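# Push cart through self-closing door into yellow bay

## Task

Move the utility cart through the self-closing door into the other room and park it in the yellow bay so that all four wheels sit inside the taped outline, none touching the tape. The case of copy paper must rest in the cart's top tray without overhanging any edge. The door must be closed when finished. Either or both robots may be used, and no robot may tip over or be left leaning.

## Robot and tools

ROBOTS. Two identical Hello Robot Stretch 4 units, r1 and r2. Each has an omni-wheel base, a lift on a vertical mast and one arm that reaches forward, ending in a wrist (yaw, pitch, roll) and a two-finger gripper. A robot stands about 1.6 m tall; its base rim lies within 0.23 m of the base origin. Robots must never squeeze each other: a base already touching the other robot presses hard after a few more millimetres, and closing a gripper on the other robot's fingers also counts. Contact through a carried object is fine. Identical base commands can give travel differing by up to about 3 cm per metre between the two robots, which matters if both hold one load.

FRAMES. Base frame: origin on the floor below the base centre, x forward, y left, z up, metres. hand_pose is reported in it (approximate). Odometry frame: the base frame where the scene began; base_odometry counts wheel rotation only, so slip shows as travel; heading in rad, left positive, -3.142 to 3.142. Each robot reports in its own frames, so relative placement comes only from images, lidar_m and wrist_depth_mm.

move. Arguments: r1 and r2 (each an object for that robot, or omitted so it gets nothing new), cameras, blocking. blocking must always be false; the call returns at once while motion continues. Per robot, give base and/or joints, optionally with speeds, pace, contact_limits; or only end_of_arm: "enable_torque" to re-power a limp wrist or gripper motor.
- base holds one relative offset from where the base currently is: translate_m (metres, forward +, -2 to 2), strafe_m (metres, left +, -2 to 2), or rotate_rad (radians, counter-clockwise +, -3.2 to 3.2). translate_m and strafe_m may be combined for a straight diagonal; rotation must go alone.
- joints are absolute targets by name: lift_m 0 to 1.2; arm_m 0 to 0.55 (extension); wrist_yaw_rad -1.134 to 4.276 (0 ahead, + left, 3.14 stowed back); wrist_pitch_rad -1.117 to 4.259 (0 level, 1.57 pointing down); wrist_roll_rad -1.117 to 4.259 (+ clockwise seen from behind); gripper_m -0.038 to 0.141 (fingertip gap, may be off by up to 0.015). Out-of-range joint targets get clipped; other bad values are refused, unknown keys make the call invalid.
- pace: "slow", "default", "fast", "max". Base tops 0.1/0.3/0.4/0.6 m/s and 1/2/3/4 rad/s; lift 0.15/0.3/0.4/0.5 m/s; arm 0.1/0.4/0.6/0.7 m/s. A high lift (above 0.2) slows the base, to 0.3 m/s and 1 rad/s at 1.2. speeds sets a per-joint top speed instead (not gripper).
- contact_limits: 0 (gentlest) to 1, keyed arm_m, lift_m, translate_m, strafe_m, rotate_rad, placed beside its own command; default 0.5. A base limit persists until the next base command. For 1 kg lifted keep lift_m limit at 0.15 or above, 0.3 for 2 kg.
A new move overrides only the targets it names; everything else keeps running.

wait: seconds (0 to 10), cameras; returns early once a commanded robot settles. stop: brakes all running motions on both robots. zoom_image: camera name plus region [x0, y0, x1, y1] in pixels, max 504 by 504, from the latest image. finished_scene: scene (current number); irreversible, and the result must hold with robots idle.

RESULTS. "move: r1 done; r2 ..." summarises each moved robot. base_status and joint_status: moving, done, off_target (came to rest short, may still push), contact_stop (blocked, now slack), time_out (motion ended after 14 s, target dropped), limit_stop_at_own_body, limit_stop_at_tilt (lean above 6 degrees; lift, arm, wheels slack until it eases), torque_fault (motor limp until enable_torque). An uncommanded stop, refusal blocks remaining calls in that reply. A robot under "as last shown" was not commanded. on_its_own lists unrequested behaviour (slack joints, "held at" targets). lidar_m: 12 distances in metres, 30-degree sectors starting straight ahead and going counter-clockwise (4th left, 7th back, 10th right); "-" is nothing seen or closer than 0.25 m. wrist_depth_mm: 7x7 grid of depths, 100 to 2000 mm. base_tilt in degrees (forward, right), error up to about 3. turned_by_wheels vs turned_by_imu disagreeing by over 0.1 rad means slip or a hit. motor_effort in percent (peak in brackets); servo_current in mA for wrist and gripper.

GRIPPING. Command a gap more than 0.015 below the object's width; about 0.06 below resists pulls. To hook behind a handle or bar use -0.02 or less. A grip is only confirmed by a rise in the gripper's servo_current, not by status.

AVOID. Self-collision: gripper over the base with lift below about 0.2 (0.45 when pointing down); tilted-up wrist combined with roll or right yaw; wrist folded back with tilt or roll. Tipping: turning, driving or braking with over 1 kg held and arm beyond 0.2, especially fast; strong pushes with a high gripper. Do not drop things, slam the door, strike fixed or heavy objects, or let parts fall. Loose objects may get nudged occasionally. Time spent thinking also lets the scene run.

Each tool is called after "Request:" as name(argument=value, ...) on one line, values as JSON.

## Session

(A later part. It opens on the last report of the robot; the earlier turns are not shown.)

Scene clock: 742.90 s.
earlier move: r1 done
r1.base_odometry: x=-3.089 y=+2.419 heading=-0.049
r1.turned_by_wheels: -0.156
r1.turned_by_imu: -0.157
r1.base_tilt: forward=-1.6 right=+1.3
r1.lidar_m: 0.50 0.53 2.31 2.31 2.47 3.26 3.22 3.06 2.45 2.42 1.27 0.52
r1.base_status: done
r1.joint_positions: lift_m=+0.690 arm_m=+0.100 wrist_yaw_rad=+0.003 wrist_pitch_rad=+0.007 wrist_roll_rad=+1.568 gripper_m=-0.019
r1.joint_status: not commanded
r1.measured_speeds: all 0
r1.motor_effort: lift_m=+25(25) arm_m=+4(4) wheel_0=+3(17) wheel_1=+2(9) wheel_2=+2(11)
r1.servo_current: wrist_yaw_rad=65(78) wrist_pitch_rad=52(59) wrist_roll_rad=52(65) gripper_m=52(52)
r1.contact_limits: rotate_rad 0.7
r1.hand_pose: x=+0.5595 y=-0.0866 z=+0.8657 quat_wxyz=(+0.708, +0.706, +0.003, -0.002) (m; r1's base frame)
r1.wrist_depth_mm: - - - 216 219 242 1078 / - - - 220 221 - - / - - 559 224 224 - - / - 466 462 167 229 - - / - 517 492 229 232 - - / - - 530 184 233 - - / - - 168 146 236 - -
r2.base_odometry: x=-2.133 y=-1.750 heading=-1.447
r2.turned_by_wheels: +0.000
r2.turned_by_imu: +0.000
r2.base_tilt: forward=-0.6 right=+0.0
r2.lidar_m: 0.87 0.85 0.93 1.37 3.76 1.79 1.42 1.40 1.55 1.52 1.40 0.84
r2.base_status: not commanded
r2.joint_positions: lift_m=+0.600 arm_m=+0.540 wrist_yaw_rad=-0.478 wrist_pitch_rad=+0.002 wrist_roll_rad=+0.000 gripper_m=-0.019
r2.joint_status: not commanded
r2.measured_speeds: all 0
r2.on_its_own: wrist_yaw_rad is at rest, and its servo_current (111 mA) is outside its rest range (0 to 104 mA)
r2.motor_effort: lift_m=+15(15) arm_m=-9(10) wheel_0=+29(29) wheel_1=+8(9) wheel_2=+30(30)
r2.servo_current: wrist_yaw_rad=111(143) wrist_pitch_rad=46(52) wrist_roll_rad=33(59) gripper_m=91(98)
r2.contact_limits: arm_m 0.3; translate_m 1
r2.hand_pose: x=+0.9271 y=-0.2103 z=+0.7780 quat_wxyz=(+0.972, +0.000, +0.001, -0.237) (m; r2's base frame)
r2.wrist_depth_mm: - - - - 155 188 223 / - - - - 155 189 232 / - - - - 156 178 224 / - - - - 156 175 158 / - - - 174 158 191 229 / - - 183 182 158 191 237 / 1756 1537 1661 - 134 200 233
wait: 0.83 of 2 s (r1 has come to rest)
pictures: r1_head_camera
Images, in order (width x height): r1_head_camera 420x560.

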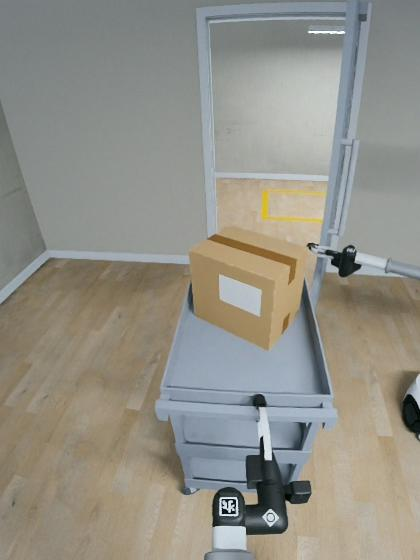

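Request:
move(r1={"base":{"translate_m":0.35,"strafe_m":0.12},"contact_limits":{"translate_m":0.7}}, blocking=false, cameras=[])

Request:
wait(seconds=3, cameras=[])

Request:
move(r1={"base":{"rotate_rad":-0.2},"pace":"slow","contact_limits":{"rotate_rad":0.7}}, blocking=false, cameras=[])

Request:
wait(seconds=2, cameras=["r1_head_camera"])

Scene clock: 751.47 s.
move: r1 moving
r1.base_odometry: x=-3.057 y=+2.428 heading=-0.050
r1.turned_by_wheels: -0.001
r1.turned_by_imu: -0.001
r1.base_tilt: forward=-1.6 right=+1.3
r1.lidar_m: 0.48 0.54 2.30 2.29 2.47 3.29 3.26 3.06 2.48 2.45 1.24 0.52
r1.base_status: translate_m moving; strafe_m moving
r1.joint_positions: lift_m=+0.690 arm_m=+0.100 wrist_yaw_rad=-0.004 wrist_pitch_rad=+0.007 wrist_roll_rad=+1.568 gripper_m=-0.019
r1.joint_status: not commanded
r1.measured_speeds: translate_m=+0.122 strafe_m=+0.042 rotate_rad=-0.004 lift_m=+0.000 arm_m=+0.000 wrist_yaw_rad=-0.016 wrist_pitch_rad=+0.000 wrist_roll_rad=+0.000
r1.motor_effort: lift_m=+25(25) arm_m=+4(4) wheel_0=+1(6) wheel_1=+9(10) wheel_2=-15(15)
r1.servo_current: wrist_yaw_rad=39(59) wrist_pitch_rad=52(52) wrist_roll_rad=33(52) gripper_m=46(52)
r1.contact_limits: translate_m 0.7
r1.hand_pose: x=+0.5589 y=-0.0887 z=+0.8657 quat_wxyz=(+0.708, +0.706, +0.001, -0.004) (m; r1's base frame)
r1.wrist_depth_mm: - - - 230 231 244 260 / - - - 230 232 1708 1182 / - - 627 231 232 - - / - 521 480 232 234 - - / - 480 477 231 233 - - / - - 496 181 182 - - / - - 182 145 233 - -
r2.base_odometry: x=-2.133 y=-1.750 heading=-1.447
r2.turned_by_wheels: +0.000
r2.turned_by_imu: +0.001
r2.base_tilt: forward=-0.7 right=+0.0
r2.lidar_m: 0.86 0.85 0.90 1.34 3.79 1.80 1.42 1.38 1.54 1.50 1.37 0.81
r2.base_status: not commanded
r2.joint_positions: lift_m=+0.600 arm_m=+0.540 wrist_yaw_rad=-0.478 wrist_pitch_rad=+0.002 wrist_roll_rad=+0.000 gripper_m=-0.019
r2.joint_status: not commanded
r2.measured_speeds: all 0
r2.motor_effort: lift_m=+15(15) arm_m=-9(10) wheel_0=+29(29) wheel_1=+9(9) wheel_2=+30(30)
r2.servo_current: wrist_yaw_rad=130(137) wrist_pitch_rad=46(46) wrist_roll_rad=39(59) gripper_m=85(98)
r2.contact_limits: arm_m 0.3; translate_m 1
r2.hand_pose: x=+0.9271 y=-0.2103 z=+0.7780 quat_wxyz=(+0.972, +0.000, +0.001, -0.237) (m; r2's base frame)
r2.wrist_depth_mm: - - - - 154 188 223 / - - - - 155 188 232 / - - - - 156 178 224 / - - - - 157 176 157 / - - - 175 157 191 229 / - - 183 182 158 192 239 / 1756 1537 1618 - 133 200 233
pictures: none
No camera images: "cameras" was empty.

Scene clock: 753.63 s.
earlier move: r1 done
r1.base_odometry: x=-2.733 y=+2.522 heading=-0.049
r1.turned_by_wheels: +0.001
r1.turned_by_imu: +0.000
r1.base_tilt: forward=-1.6 right=+1.3
r1.lidar_m: 0.49 0.55 2.15 2.12 2.33 3.58 3.57 3.26 2.65 2.59 1.15 0.52
r1.base_status: done
r1.joint_positions: lift_m=+0.690 arm_m=+0.100 wrist_yaw_rad=-0.005 wrist_pitch_rad=+0.007 wrist_roll_rad=+1.568 gripper_m=-0.019
r1.joint_status: not commanded
r1.measured_speeds: all 0
r1.motor_effort: lift_m=+25(25) arm_m=-4(4) wheel_0=+1(6) wheel_1=+0(10) wheel_2=+1(15)
r1.servo_current: wrist_yaw_rad=46(72) wrist_pitch_rad=52(59) wrist_roll_rad=39(65) gripper_m=52(59)
r1.contact_limits: translate_m 0.7
r1.hand_pose: x=+0.5589 y=-0.0887 z=+0.8657 quat_wxyz=(+0.708, +0.706, +0.001, -0.004) (m; r1's base frame)
r1.wrist_depth_mm: - - - 215 218 1464 1182 / 1808 - - 219 221 1537 - / 1863 - 544 222 224 - - / 1808 462 459 167 228 - - / 1863 492 492 228 230 - - / - 539 535 184 232 - - / - 131 154 143 237 - -
r2.base_odometry: x=-2.133 y=-1.750 heading=-1.447
r2.turned_by_wheels: +0.000
r2.turned_by_imu: +0.000
r2.base_tilt: forward=-0.7 right=+0.0
r2.lidar_m: 0.86 0.96 1.20 4.38 3.74 1.83 1.44 1.40 1.51 1.51 1.39 0.84
r2.base_status: not commanded
r2.joint_positions: lift_m=+0.600 arm_m=+0.540 wrist_yaw_rad=-0.478 wrist_pitch_rad=+0.002 wrist_roll_rad=+0.000 gripper_m=-0.019
r2.joint_status: not commanded
r2.measured_speeds: all 0
r2.on_its_own: wrist_yaw_rad is at rest, and its servo_current (130 mA) is outside its rest range (0 to 104 mA)
r2.motor_effort: lift_m=+15(15) arm_m=-9(10) wheel_0=+29(29) wheel_1=+9(9) wheel_2=+30(30)
r2.servo_current: wrist_yaw_rad=130(143) wrist_pitch_rad=39(46) wrist_roll_rad=46(59) gripper_m=91(98)
r2.contact_limits: arm_m 0.3; translate_m 1
r2.hand_pose: x=+0.9271 y=-0.2103 z=+0.7780 quat_wxyz=(+0.972, +0.000, +0.001, -0.237) (m; r2's base frame)
r2.wrist_depth_mm: - - - - 154 187 222 / - - - - 155 188 230 / - - - - 156 177 224 / - - - - 157 175 157 / - - - 175 157 191 229 / - - 183 182 158 192 238 / 1537 1537 1708 - 134 200 233
wait: 2.17 of 3 s (r1 has come to rest)
pictures: none
No camera images: "cameras" was empty.

Scene clock: 754.13 s.
move: r1 moving
r1.base_odometry: x=-2.733 y=+2.522 heading=-0.170
r1.turned_by_wheels: -0.121
r1.turned_by_imu: -0.121
r1.base_tilt: forward=-1.6 right=+1.2
r1.lidar_m: 0.49 0.52 2.21 2.12 2.24 3.15 3.62 3.63 2.68 2.60 1.15 0.53
r1.base_status: rotate_rad moving
r1.joint_positions: lift_m=+0.690 arm_m=+0.100 wrist_yaw_rad=+0.008 wrist_pitch_rad=+0.007 wrist_roll_rad=+1.568 gripper_m=-0.019
r1.joint_status: not commanded
r1.measured_speeds: translate_m=-0.001 strafe_m=+0.000 rotate_rad=-0.425 lift_m=+0.000 arm_m=+0.000 wrist_yaw_rad=+0.001 wrist_pitch_rad=+0.000 wrist_roll_rad=+0.000
r1.motor_effort: lift_m=+25(25) arm_m=-1(4) wheel_0=+14(14) wheel_1=+6(7) wheel_2=+12(13)
r1.servo_current: wrist_yaw_rad=59(65) wrist_pitch_rad=52(52) wrist_roll_rad=52(65) gripper_m=46(52)
r1.contact_limits: rotate_rad 0.7
r1.hand_pose: x=+0.5600 y=-0.0850 z=+0.8657 quat_wxyz=(+0.708, +0.706, +0.005, +0.000) (m; r1's base frame)
r1.wrist_depth_mm: - - - - 231 240 248 / 1808 - - - 232 1708 1205 / 1808 - 640 231 234 - - / 1921 544 492 232 232 - - / 1808 466 469 232 233 - - / - 521 508 186 234 - - / - 137 161 144 235 - -
r2.base_odometry: x=-2.133 y=-1.750 heading=-1.447
r2.turned_by_wheels: +0.000
r2.turned_by_imu: +0.000
r2.base_tilt: forward=-0.6 right=+0.1
r2.lidar_m: 0.86 0.91 1.14 4.35 3.75 1.79 1.43 1.39 1.53 1.51 1.38 0.82
r2.base_status: not commanded
r2.joint_positions: lift_m=+0.600 arm_m=+0.540 wrist_yaw_rad=-0.478 wrist_pitch_rad=+0.002 wrist_roll_rad=+0.000 gripper_m=-0.019
r2.joint_status: not commanded
r2.measured_speeds: all 0
r2.motor_effort: lift_m=+15(15) arm_m=-9(10) wheel_0=+29(29) wheel_1=+9(9) wheel_2=+30(30)
r2.servo_current: wrist_yaw_rad=137(137) wrist_pitch_rad=46(46) wrist_roll_rad=46(52) gripper_m=91(91)
r2.contact_limits: arm_m 0.3; translate_m 1
r2.hand_pose: x=+0.9271 y=-0.2103 z=+0.7780 quat_wxyz=(+0.972, +0.000, +0.001, -0.237) (m; r2's base frame)
r2.wrist_depth_mm: - - - - 154 187 222 / - - - - 155 187 231 / - - - - 156 178 223 / 290 - - - 157 176 157 / 296 - - 174 158 191 228 / 294 - 183 182 158 191 239 / 293 1537 1618 - 133 200 234
pictures: none
No camera images: "cameras" was empty.

Scene clock: 754.83 s.
earlier move: r1 done
r1.base_odometry: x=-2.733 y=+2.522 heading=-0.249
r1.turned_by_wheels: -0.078
r1.turned_by_imu: -0.079
r1.base_tilt: forward=-1.6 right=+1.3
r1.lidar_m: 0.45 0.46 2.25 2.13 2.15 2.88 3.61 3.68 2.76 2.58 1.19 0.55
r1.base_status: done
r1.joint_positions: lift_m=+0.690 arm_m=+0.100 wrist_yaw_rad=+0.003 wrist_pitch_rad=+0.007 wrist_roll_rad=+1.568 gripper_m=-0.019
r1.joint_status: not commanded
r1.measured_speeds: all 0
r1.motor_effort: lift_m=+25(25) arm_m=+4(4) wheel_0=+1(14) wheel_1=+2(7) wheel_2=+2(13)
r1.servo_current: wrist_yaw_rad=52(72) wrist_pitch_rad=52(52) wrist_roll_rad=52(65) gripper_m=46(52)
r1.contact_limits: rotate_rad 0.7
r1.hand_pose: x=+0.5595 y=-0.0866 z=+0.8657 quat_wxyz=(+0.708, +0.706, +0.003, -0.002) (m; r1's base frame)
r1.wrist_depth_mm: - - - - 271 1366 1138 / - - - 257 263 281 279 / 1808 - - 255 254 1708 - / 1863 - - 248 246 - - / 1863 535 477 181 239 - - / 1863 466 455 185 233 - - / - 477 177 144 223 - -
r2.base_odometry: x=-2.133 y=-1.750 heading=-1.447
r2.turned_by_wheels: +0.000
r2.turned_by_imu: +0.000
r2.base_tilt: forward=-0.6 right=+0.0
r2.lidar_m: 0.86 0.89 1.10 4.39 3.76 1.81 1.40 1.39 1.53 1.50 1.39 0.84
r2.base_status: not commanded
r2.joint_positions: lift_m=+0.600 arm_m=+0.540 wrist_yaw_rad=-0.478 wrist_pitch_rad=+0.002 wrist_roll_rad=+0.000 gripper_m=-0.019
r2.joint_status: not commanded
r2.measured_speeds: all 0
r2.on_its_own: wrist_yaw_rad is at rest, and its servo_current (137 mA) is outside its rest range (0 to 104 mA)
r2.motor_effort: lift_m=+15(15) arm_m=-9(10) wheel_0=+29(29) wheel_1=+9(9) wheel_2=+30(30)
r2.servo_current: wrist_yaw_rad=137(137) wrist_pitch_rad=39(46) wrist_roll_rad=39(59) gripper_m=98(98)
r2.contact_limits: arm_m 0.3; translate_m 1
r2.hand_pose: x=+0.9271 y=-0.2103 z=+0.7780 quat_wxyz=(+0.972, +0.000, +0.001, -0.237) (m; r2's base frame)
r2.wrist_depth_mm: - - - - 154 187 224 / - - - - 155 188 231 / - - - - 156 178 223 / 290 - - - 157 176 157 / 297 - - 174 158 191 228 / 296 - 184 182 158 192 237 / 294 1618 1708 - 134 200 233
wait: 0.70 of 2 s (r1 has come to rest)
pictures: r1_head_camera
Images, in order (width x height): r1_head_camera 420x560.

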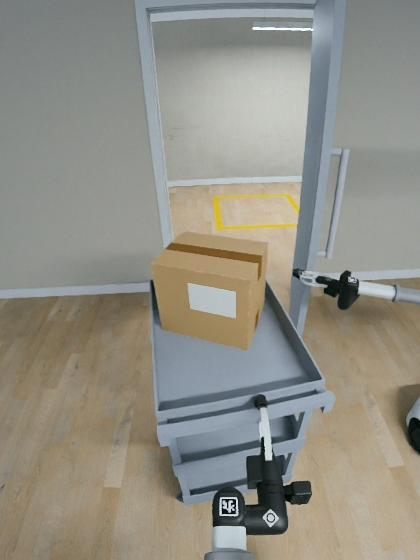

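Request:
move(r1={"base":{"translate_m":0.3,"strafe_m":0.09},"contact_limits":{"translate_m":0.6}}, blocking=false, cameras=[])

Request:
wait(seconds=3, cameras=["r1_head_camera"])

Scene clock: 765.70 s.
move: r1 moving
r1.base_odometry: x=-2.701 y=+2.523 heading=-0.249
r1.turned_by_wheels: -0.001
r1.turned_by_imu: -0.002
r1.base_tilt: forward=-1.6 right=+1.3
r1.lidar_m: 0.45 0.45 2.24 2.13 2.18 2.88 3.68 3.71 2.75 2.59 1.18 0.55
r1.base_status: translate_m moving; strafe_m moving
r1.joint_positions: lift_m=+0.690 arm_m=+0.100 wrist_yaw_rad=-0.006 wrist_pitch_rad=+0.007 wrist_roll_rad=+1.568 gripper_m=-0.019
r1.joint_status: not commanded
r1.measured_speeds: translate_m=+0.122 strafe_m=+0.037 rotate_rad=-0.004 lift_m=+0.000 arm_m=+0.000 wrist_yaw_rad=-0.021 wrist_pitch_rad=+0.000 wrist_roll_rad=+0.000
r1.motor_effort: lift_m=+25(25) arm_m=+4(4) wheel_0=+2(8) wheel_1=+6(9) wheel_2=-16(16)
r1.servo_current: wrist_yaw_rad=59(59) wrist_pitch_rad=46(59) wrist_roll_rad=52(59) gripper_m=46(52)
r1.contact_limits: translate_m 0.6
r1.hand_pose: x=+0.5587 y=-0.0892 z=+0.8657 quat_wxyz=(+0.708, +0.706, +0.000, -0.005) (m; r1's base frame)
r1.wrist_depth_mm: - - - - 293 1537 1229 / - - - - 283 297 296 / 1863 - - - 260 1661 1255 / 1921 - - 251 250 1708 - / 1863 - 517 182 241 - - / 1808 455 445 178 181 - - / - 138 181 143 219 - -
r2.base_odometry: x=-2.133 y=-1.750 heading=-1.447
r2.turned_by_wheels: +0.000
r2.turned_by_imu: +0.002
r2.base_tilt: forward=-0.7 right=+0.0
r2.lidar_m: 0.89 0.87 1.09 4.37 3.76 1.78 1.41 1.37 1.52 1.51 1.41 0.85
r2.base_status: not commanded
r2.joint_positions: lift_m=+0.600 arm_m=+0.540 wrist_yaw_rad=-0.478 wrist_pitch_rad=+0.002 wrist_roll_rad=+0.000 gripper_m=-0.019
r2.joint_status: not commanded
r2.measured_speeds: all 0
r2.motor_effort: lift_m=+15(15) arm_m=-9(10) wheel_0=+29(29) wheel_1=+9(9) wheel_2=+30(30)
r2.servo_current: wrist_yaw_rad=124(137) wrist_pitch_rad=39(46) wrist_roll_rad=52(59) gripper_m=85(98)
r2.contact_limits: arm_m 0.3; translate_m 1
r2.hand_pose: x=+0.9271 y=-0.2103 z=+0.7780 quat_wxyz=(+0.972, +0.000, +0.001, -0.237) (m; r2's base frame)
r2.wrist_depth_mm: - - - - 154 187 223 / - - - - 155 187 231 / - - - - 156 178 224 / 294 - - - 157 175 157 / 307 - - 175 158 191 228 / 317 - 183 182 158 192 238 / 317 1537 1618 - 134 200 234
pictures: none
No camera images: "cameras" was empty.

Scene clock: 767.67 s.
earlier move: r1 done
r1.base_odometry: x=-2.420 y=+2.535 heading=-0.248
r1.turned_by_wheels: +0.001
r1.turned_by_imu: +0.000
r1.base_tilt: forward=-1.6 right=+1.3
r1.lidar_m: 0.41 0.44 2.16 2.06 2.13 2.82 3.97 3.99 2.84 1.25 0.94 0.55
r1.base_status: done
r1.joint_positions: lift_m=+0.690 arm_m=+0.100 wrist_yaw_rad=-0.003 wrist_pitch_rad=+0.007 wrist_roll_rad=+1.568 gripper_m=-0.019
r1.joint_status: not commanded
r1.measured_speeds: all 0
r1.motor_effort: lift_m=+25(25) arm_m=-4(4) wheel_0=+3(8) wheel_1=+1(9) wheel_2=+1(17)
r1.servo_current: wrist_yaw_rad=52(72) wrist_pitch_rad=46(59) wrist_roll_rad=52(65) gripper_m=46(59)
r1.contact_limits: translate_m 0.6
r1.hand_pose: x=+0.5591 y=-0.0881 z=+0.8657 quat_wxyz=(+0.708, +0.706, +0.002, -0.003) (m; r1's base frame)
r1.wrist_depth_mm: - - - - - - - / - - - - 290 294 298 / - - - - 263 1708 1281 / - - - 255 254 1808 - / - - 539 237 241 - - / - 455 445 186 229 - - / - 462 182 144 217 - -
r2.base_odometry: x=-2.133 y=-1.750 heading=-1.447
r2.turned_by_wheels: +0.000
r2.turned_by_imu: +0.000
r2.base_tilt: forward=-0.6 right=+0.0
r2.lidar_m: 0.88 0.96 1.17 4.39 3.76 1.82 1.40 1.39 1.51 1.49 1.37 0.84
r2.base_status: not commanded
r2.joint_positions: lift_m=+0.600 arm_m=+0.540 wrist_yaw_rad=-0.478 wrist_pitch_rad=+0.002 wrist_roll_rad=+0.000 gripper_m=-0.019
r2.joint_status: not commanded
r2.measured_speeds: all 0
r2.on_its_own: wrist_yaw_rad is at rest, and its servo_current (124 mA) is outside its rest range (0 to 104 mA)
r2.motor_effort: lift_m=+15(15) arm_m=-9(10) wheel_0=+29(29) wheel_1=+9(9) wheel_2=+30(30)
r2.servo_current: wrist_yaw_rad=124(143) wrist_pitch_rad=46(46) wrist_roll_rad=46(59) gripper_m=91(98)
r2.contact_limits: arm_m 0.3; translate_m 1
r2.hand_pose: x=+0.9271 y=-0.2103 z=+0.7780 quat_wxyz=(+0.972, +0.000, +0.001, -0.237) (m; r2's base frame)
r2.wrist_depth_mm: 421 - - - 154 187 222 / 421 - - - 155 188 231 / 418 455 - - 156 178 223 / 353 427 535 - 156 175 157 / - - - 174 158 191 228 / - - 183 182 158 192 238 / - - - - 133 200 234
wait: 1.97 of 3 s (r1 has come to rest)
pictures: r1_head_camera
Images, in order (width x height): r1_head_camera 420x560.

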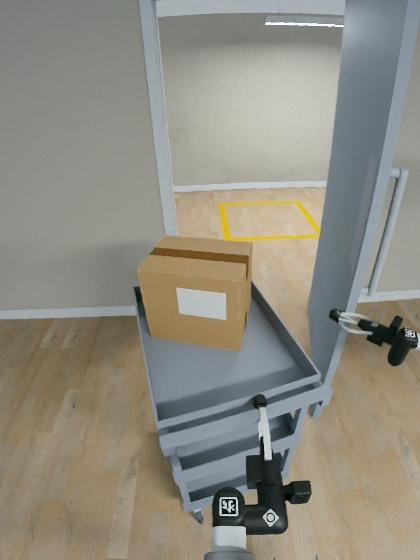

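Request:
move(r1={"base":{"strafe_m":0.25},"contact_limits":{"strafe_m":0.6}}, blocking=false, cameras=[])

Request:
wait(seconds=3, cameras=[])

Request:
move(r1={"base":{"rotate_rad":-0.2},"pace":"slow","contact_limits":{"rotate_rad":0.7}}, blocking=false, cameras=[])

Request:
wait(seconds=2, cameras=["r1_head_camera"])

Scene clock: 787.90 s.
move: r1 moving
r1.base_odometry: x=-2.412 y=+2.570 heading=-0.249
r1.turned_by_wheels: -0.001
r1.turned_by_imu: -0.003
r1.base_tilt: forward=-1.6 right=+1.3
r1.lidar_m: 0.43 0.43 2.15 2.03 2.07 2.69 3.98 3.97 2.87 1.24 0.97 0.54
r1.base_status: strafe_m moving
r1.joint_positions: lift_m=+0.690 arm_m=+0.100 wrist_yaw_rad=-0.006 wrist_pitch_rad=+0.007 wrist_roll_rad=+1.568 gripper_m=-0.019
r1.joint_status: not commanded
r1.measured_speeds: translate_m=+0.001 strafe_m=+0.142 rotate_rad=-0.005 lift_m=+0.000 arm_m=+0.000 wrist_yaw_rad=-0.039 wrist_pitch_rad=+0.000 wrist_roll_rad=+0.000
r1.motor_effort: lift_m=+25(25) arm_m=-4(4) wheel_0=-16(16) wheel_1=+7(9) wheel_2=-2(2)
r1.servo_current: wrist_yaw_rad=59(59) wrist_pitch_rad=52(52) wrist_roll_rad=52(52) gripper_m=46(59)
r1.contact_limits: strafe_m 0.6
r1.hand_pose: x=+0.5588 y=-0.0890 z=+0.8657 quat_wxyz=(+0.708, +0.706, +0.001, -0.004) (m; r1's base frame)
r1.wrist_depth_mm: 691 723 - - - - - / - - - - 297 304 307 / - - - - 271 1708 1205 / - - - 256 255 1863 - / - - 564 237 241 - - / - 449 445 185 182 - - / - 455 182 143 217 - -
r2.base_odometry: x=-2.133 y=-1.750 heading=-1.447
r2.turned_by_wheels: +0.000
r2.turned_by_imu: +0.003
r2.base_tilt: forward=-0.7 right=+0.0
r2.lidar_m: 0.85 0.94 1.18 4.38 3.76 1.81 1.41 1.38 1.50 1.49 1.42 0.83
r2.base_status: not commanded
r2.joint_positions: lift_m=+0.600 arm_m=+0.540 wrist_yaw_rad=-0.478 wrist_pitch_rad=+0.002 wrist_roll_rad=+0.000 gripper_m=-0.019
r2.joint_status: not commanded
r2.measured_speeds: all 0
r2.motor_effort: lift_m=+15(15) arm_m=-9(10) wheel_0=+29(29) wheel_1=+9(9) wheel_2=+30(30)
r2.servo_current: wrist_yaw_rad=130(143) wrist_pitch_rad=39(46) wrist_roll_rad=39(46) gripper_m=85(91)
r2.contact_limits: arm_m 0.3; translate_m 1
r2.hand_pose: x=+0.9271 y=-0.2103 z=+0.7780 quat_wxyz=(+0.972, +0.000, +0.001, -0.237) (m; r2's base frame)
r2.wrist_depth_mm: 418 - - - 154 187 223 / 421 - - - 155 187 232 / 418 455 - - 156 178 224 / 347 430 535 - 157 176 157 / - - - 174 158 191 228 / - - 183 182 158 191 238 / - - - - 133 200 233
pictures: none
No camera images: "cameras" was empty.

Scene clock: 789.57 s.
earlier move: r1 done
r1.base_odometry: x=-2.359 y=+2.777 heading=-0.248
r1.turned_by_wheels: +0.001
r1.turned_by_imu: +0.001
r1.base_tilt: forward=-1.6 right=+1.3
r1.lidar_m: 0.49 0.52 1.94 1.81 1.86 2.40 3.98 4.01 3.10 1.38 1.08 0.52
r1.base_status: done
r1.joint_positions: lift_m=+0.690 arm_m=+0.100 wrist_yaw_rad=-0.002 wrist_pitch_rad=+0.007 wrist_roll_rad=+1.568 gripper_m=-0.019
r1.joint_status: not commanded
r1.measured_speeds: all 0
r1.motor_effort: lift_m=+25(25) arm_m=-1(4) wheel_0=-3(18) wheel_1=-1(11) wheel_2=+0(6)
r1.servo_current: wrist_yaw_rad=52(65) wrist_pitch_rad=46(59) wrist_roll_rad=46(59) gripper_m=52(59)
r1.contact_limits: strafe_m 0.6
r1.hand_pose: x=+0.5591 y=-0.0881 z=+0.8657 quat_wxyz=(+0.708, +0.706, +0.002, -0.003) (m; r1's base frame)
r1.wrist_depth_mm: - - - - 228 254 1078 / - - - 229 229 1708 - / - - 591 230 231 - - / - 488 462 230 233 - - / - 480 484 231 232 - - / - 535 512 184 232 - - / - 137 161 144 236 - -
r2.base_odometry: x=-2.133 y=-1.750 heading=-1.447
r2.turned_by_wheels: +0.000
r2.turned_by_imu: +0.000
r2.base_tilt: forward=-0.7 right=+0.0
r2.lidar_m: 0.88 1.19 1.51 4.37 3.76 1.81 1.42 1.39 1.53 1.51 1.38 0.81
r2.base_status: not commanded
r2.joint_positions: lift_m=+0.600 arm_m=+0.540 wrist_yaw_rad=-0.478 wrist_pitch_rad=+0.002 wrist_roll_rad=+0.000 gripper_m=-0.019
r2.joint_status: not commanded
r2.measured_speeds: all 0
r2.on_its_own: wrist_yaw_rad is at rest, and its servo_current (130 mA) is outside its rest range (0 to 104 mA)
r2.motor_effort: lift_m=+15(15) arm_m=-9(10) wheel_0=+29(29) wheel_1=+9(9) wheel_2=+30(30)
r2.servo_current: wrist_yaw_rad=130(143) wrist_pitch_rad=33(46) wrist_roll_rad=46(52) gripper_m=91(98)
r2.contact_limits: arm_m 0.3; translate_m 1
r2.hand_pose: x=+0.9271 y=-0.2103 z=+0.7780 quat_wxyz=(+0.972, +0.000, +0.001, -0.237) (m; r2's base frame)
r2.wrist_depth_mm: 496 - - - 154 187 222 / 496 699 - - 155 188 231 / 496 634 - - 155 178 223 / 449 508 580 - 156 176 157 / - - - 174 158 191 228 / - 946 183 182 158 192 238 / - - - - 134 201 233
wait: 1.67 of 3 s (r1 has come to rest)
pictures: none
No camera images: "cameras" was empty.

Scene clock: 790.07 s.
move: r1 moving
r1.base_odometry: x=-2.359 y=+2.778 heading=-0.370
r1.turned_by_wheels: -0.122
r1.turned_by_imu: -0.122
r1.base_tilt: forward=-1.6 right=+1.3
r1.lidar_m: 0.48 0.48 2.02 1.80 1.81 2.22 3.92 3.91 3.27 2.92 1.12 0.55
r1.base_status: rotate_rad moving
r1.joint_positions: lift_m=+0.690 arm_m=+0.100 wrist_yaw_rad=+0.006 wrist_pitch_rad=+0.007 wrist_roll_rad=+1.568 gripper_m=-0.019
r1.joint_status: not commanded
r1.measured_speeds: translate_m=+0.000 strafe_m=+0.000 rotate_rad=-0.420 lift_m=+0.000 arm_m=+0.000 wrist_yaw_rad=+0.000 wrist_pitch_rad=+0.000 wrist_roll_rad=+0.000
r1.motor_effort: lift_m=+25(25) arm_m=+2(3) wheel_0=+9(11) wheel_1=+6(6) wheel_2=+12(12)
r1.servo_current: wrist_yaw_rad=52(72) wrist_pitch_rad=52(59) wrist_roll_rad=59(72) gripper_m=52(52)
r1.contact_limits: rotate_rad 0.7
r1.hand_pose: x=+0.5598 y=-0.0857 z=+0.8657 quat_wxyz=(+0.708, +0.706, +0.005, +0.000) (m; r1's base frame)
r1.wrist_depth_mm: - - - - 254 264 265 / - - - 249 250 1618 1205 / - - - 244 246 1708 - / - - 569 238 241 - - / - 462 462 178 238 - - / - 484 484 186 233 - - / - 137 169 144 228 - -
r2.base_odometry: x=-2.133 y=-1.750 heading=-1.447
r2.turned_by_wheels: +0.000
r2.turned_by_imu: +0.000
r2.base_tilt: forward=-0.6 right=+0.0
r2.lidar_m: 0.89 1.12 1.47 4.38 3.78 1.80 1.41 1.39 1.51 1.50 1.38 0.83
r2.base_status: not commanded
r2.joint_positions: lift_m=+0.600 arm_m=+0.540 wrist_yaw_rad=-0.478 wrist_pitch_rad=+0.002 wrist_roll_rad=+0.000 gripper_m=-0.019
r2.joint_status: not commanded
r2.measured_speeds: all 0
r2.motor_effort: lift_m=+15(15) arm_m=-9(10) wheel_0=+29(29) wheel_1=+8(9) wheel_2=+30(30)
r2.servo_current: wrist_yaw_rad=130(150) wrist_pitch_rad=39(46) wrist_roll_rad=46(59) gripper_m=85(91)
r2.contact_limits: arm_m 0.3; translate_m 1
r2.hand_pose: x=+0.9271 y=-0.2103 z=+0.7780 quat_wxyz=(+0.972, +0.000, +0.001, -0.237) (m; r2's base frame)
r2.wrist_depth_mm: 480 - - - 155 187 223 / 484 723 - - 155 187 232 / 480 634 - - 156 177 223 / 427 500 559 - 157 175 158 / - - - 174 158 191 229 / - 904 183 182 158 192 238 / - - 603 - 133 200 233
pictures: none
No camera images: "cameras" was empty.

Scene clock: 790.73 s.
earlier move: r1 done
r1.base_odometry: x=-2.359 y=+2.778 heading=-0.448
r1.turned_by_wheels: -0.078
r1.turned_by_imu: -0.078
r1.base_tilt: forward=-1.6 right=+1.2
r1.lidar_m: 0.44 0.45 2.10 1.80 1.82 2.15 3.76 3.91 3.38 2.92 1.20 0.56
r1.base_status: done
r1.joint_positions: lift_m=+0.690 arm_m=+0.100 wrist_yaw_rad=+0.004 wrist_pitch_rad=+0.007 wrist_roll_rad=+1.568 gripper_m=-0.019
r1.joint_status: not commanded
r1.measured_speeds: all 0
r1.motor_effort: lift_m=+25(25) arm_m=-1(3) wheel_0=+5(11) wheel_1=+4(6) wheel_2=+1(12)
r1.servo_current: wrist_yaw_rad=59(72) wrist_pitch_rad=46(59) wrist_roll_rad=39(72) gripper_m=46(52)
r1.contact_limits: rotate_rad 0.7
r1.hand_pose: x=+0.5597 y=-0.0861 z=+0.8657 quat_wxyz=(+0.708, +0.706, +0.004, -0.001) (m; r1's base frame)
r1.wrist_depth_mm: - 831 854 - 278 - - / - - - - 273 287 300 / 1708 - - - 259 1661 1281 / - - - 252 251 842 - / - 569 500 237 240 - - / - 469 452 184 232 - - / - 477 178 142 221 - -
r2.base_odometry: x=-2.133 y=-1.750 heading=-1.447
r2.turned_by_wheels: +0.000
r2.turned_by_imu: +0.000
r2.base_tilt: forward=-0.7 right=+0.0
r2.lidar_m: 0.86 1.09 1.50 4.38 3.78 1.81 1.42 1.41 1.48 1.50 1.38 0.81
r2.base_status: not commanded
r2.joint_positions: lift_m=+0.600 arm_m=+0.540 wrist_yaw_rad=-0.478 wrist_pitch_rad=+0.002 wrist_roll_rad=+0.000 gripper_m=-0.019
r2.joint_status: not commanded
r2.measured_speeds: all 0
r2.on_its_own: wrist_yaw_rad is at rest, and its servo_current (124 mA) is outside its rest range (0 to 104 mA)
r2.motor_effort: lift_m=+15(15) arm_m=-9(10) wheel_0=+29(29) wheel_1=+9(9) wheel_2=+29(30)
r2.servo_current: wrist_yaw_rad=124(150) wrist_pitch_rad=39(46) wrist_roll_rad=39(59) gripper_m=91(98)
r2.contact_limits: arm_m 0.3; translate_m 1
r2.hand_pose: x=+0.9271 y=-0.2103 z=+0.7780 quat_wxyz=(+0.972, +0.000, +0.001, -0.237) (m; r2's base frame)
r2.wrist_depth_mm: 449 - - - 154 187 223 / 449 759 - - 155 188 231 / 449 634 - - 156 177 224 / 397 469 549 - 156 175 157 / - - - 174 158 191 227 / - 866 183 182 158 191 239 / - - - - 133 200 234
wait: 0.67 of 2 s (r1 has come to rest)
pictures: r1_head_camera
Images, in order (width x height): r1_head_camera 420x560.

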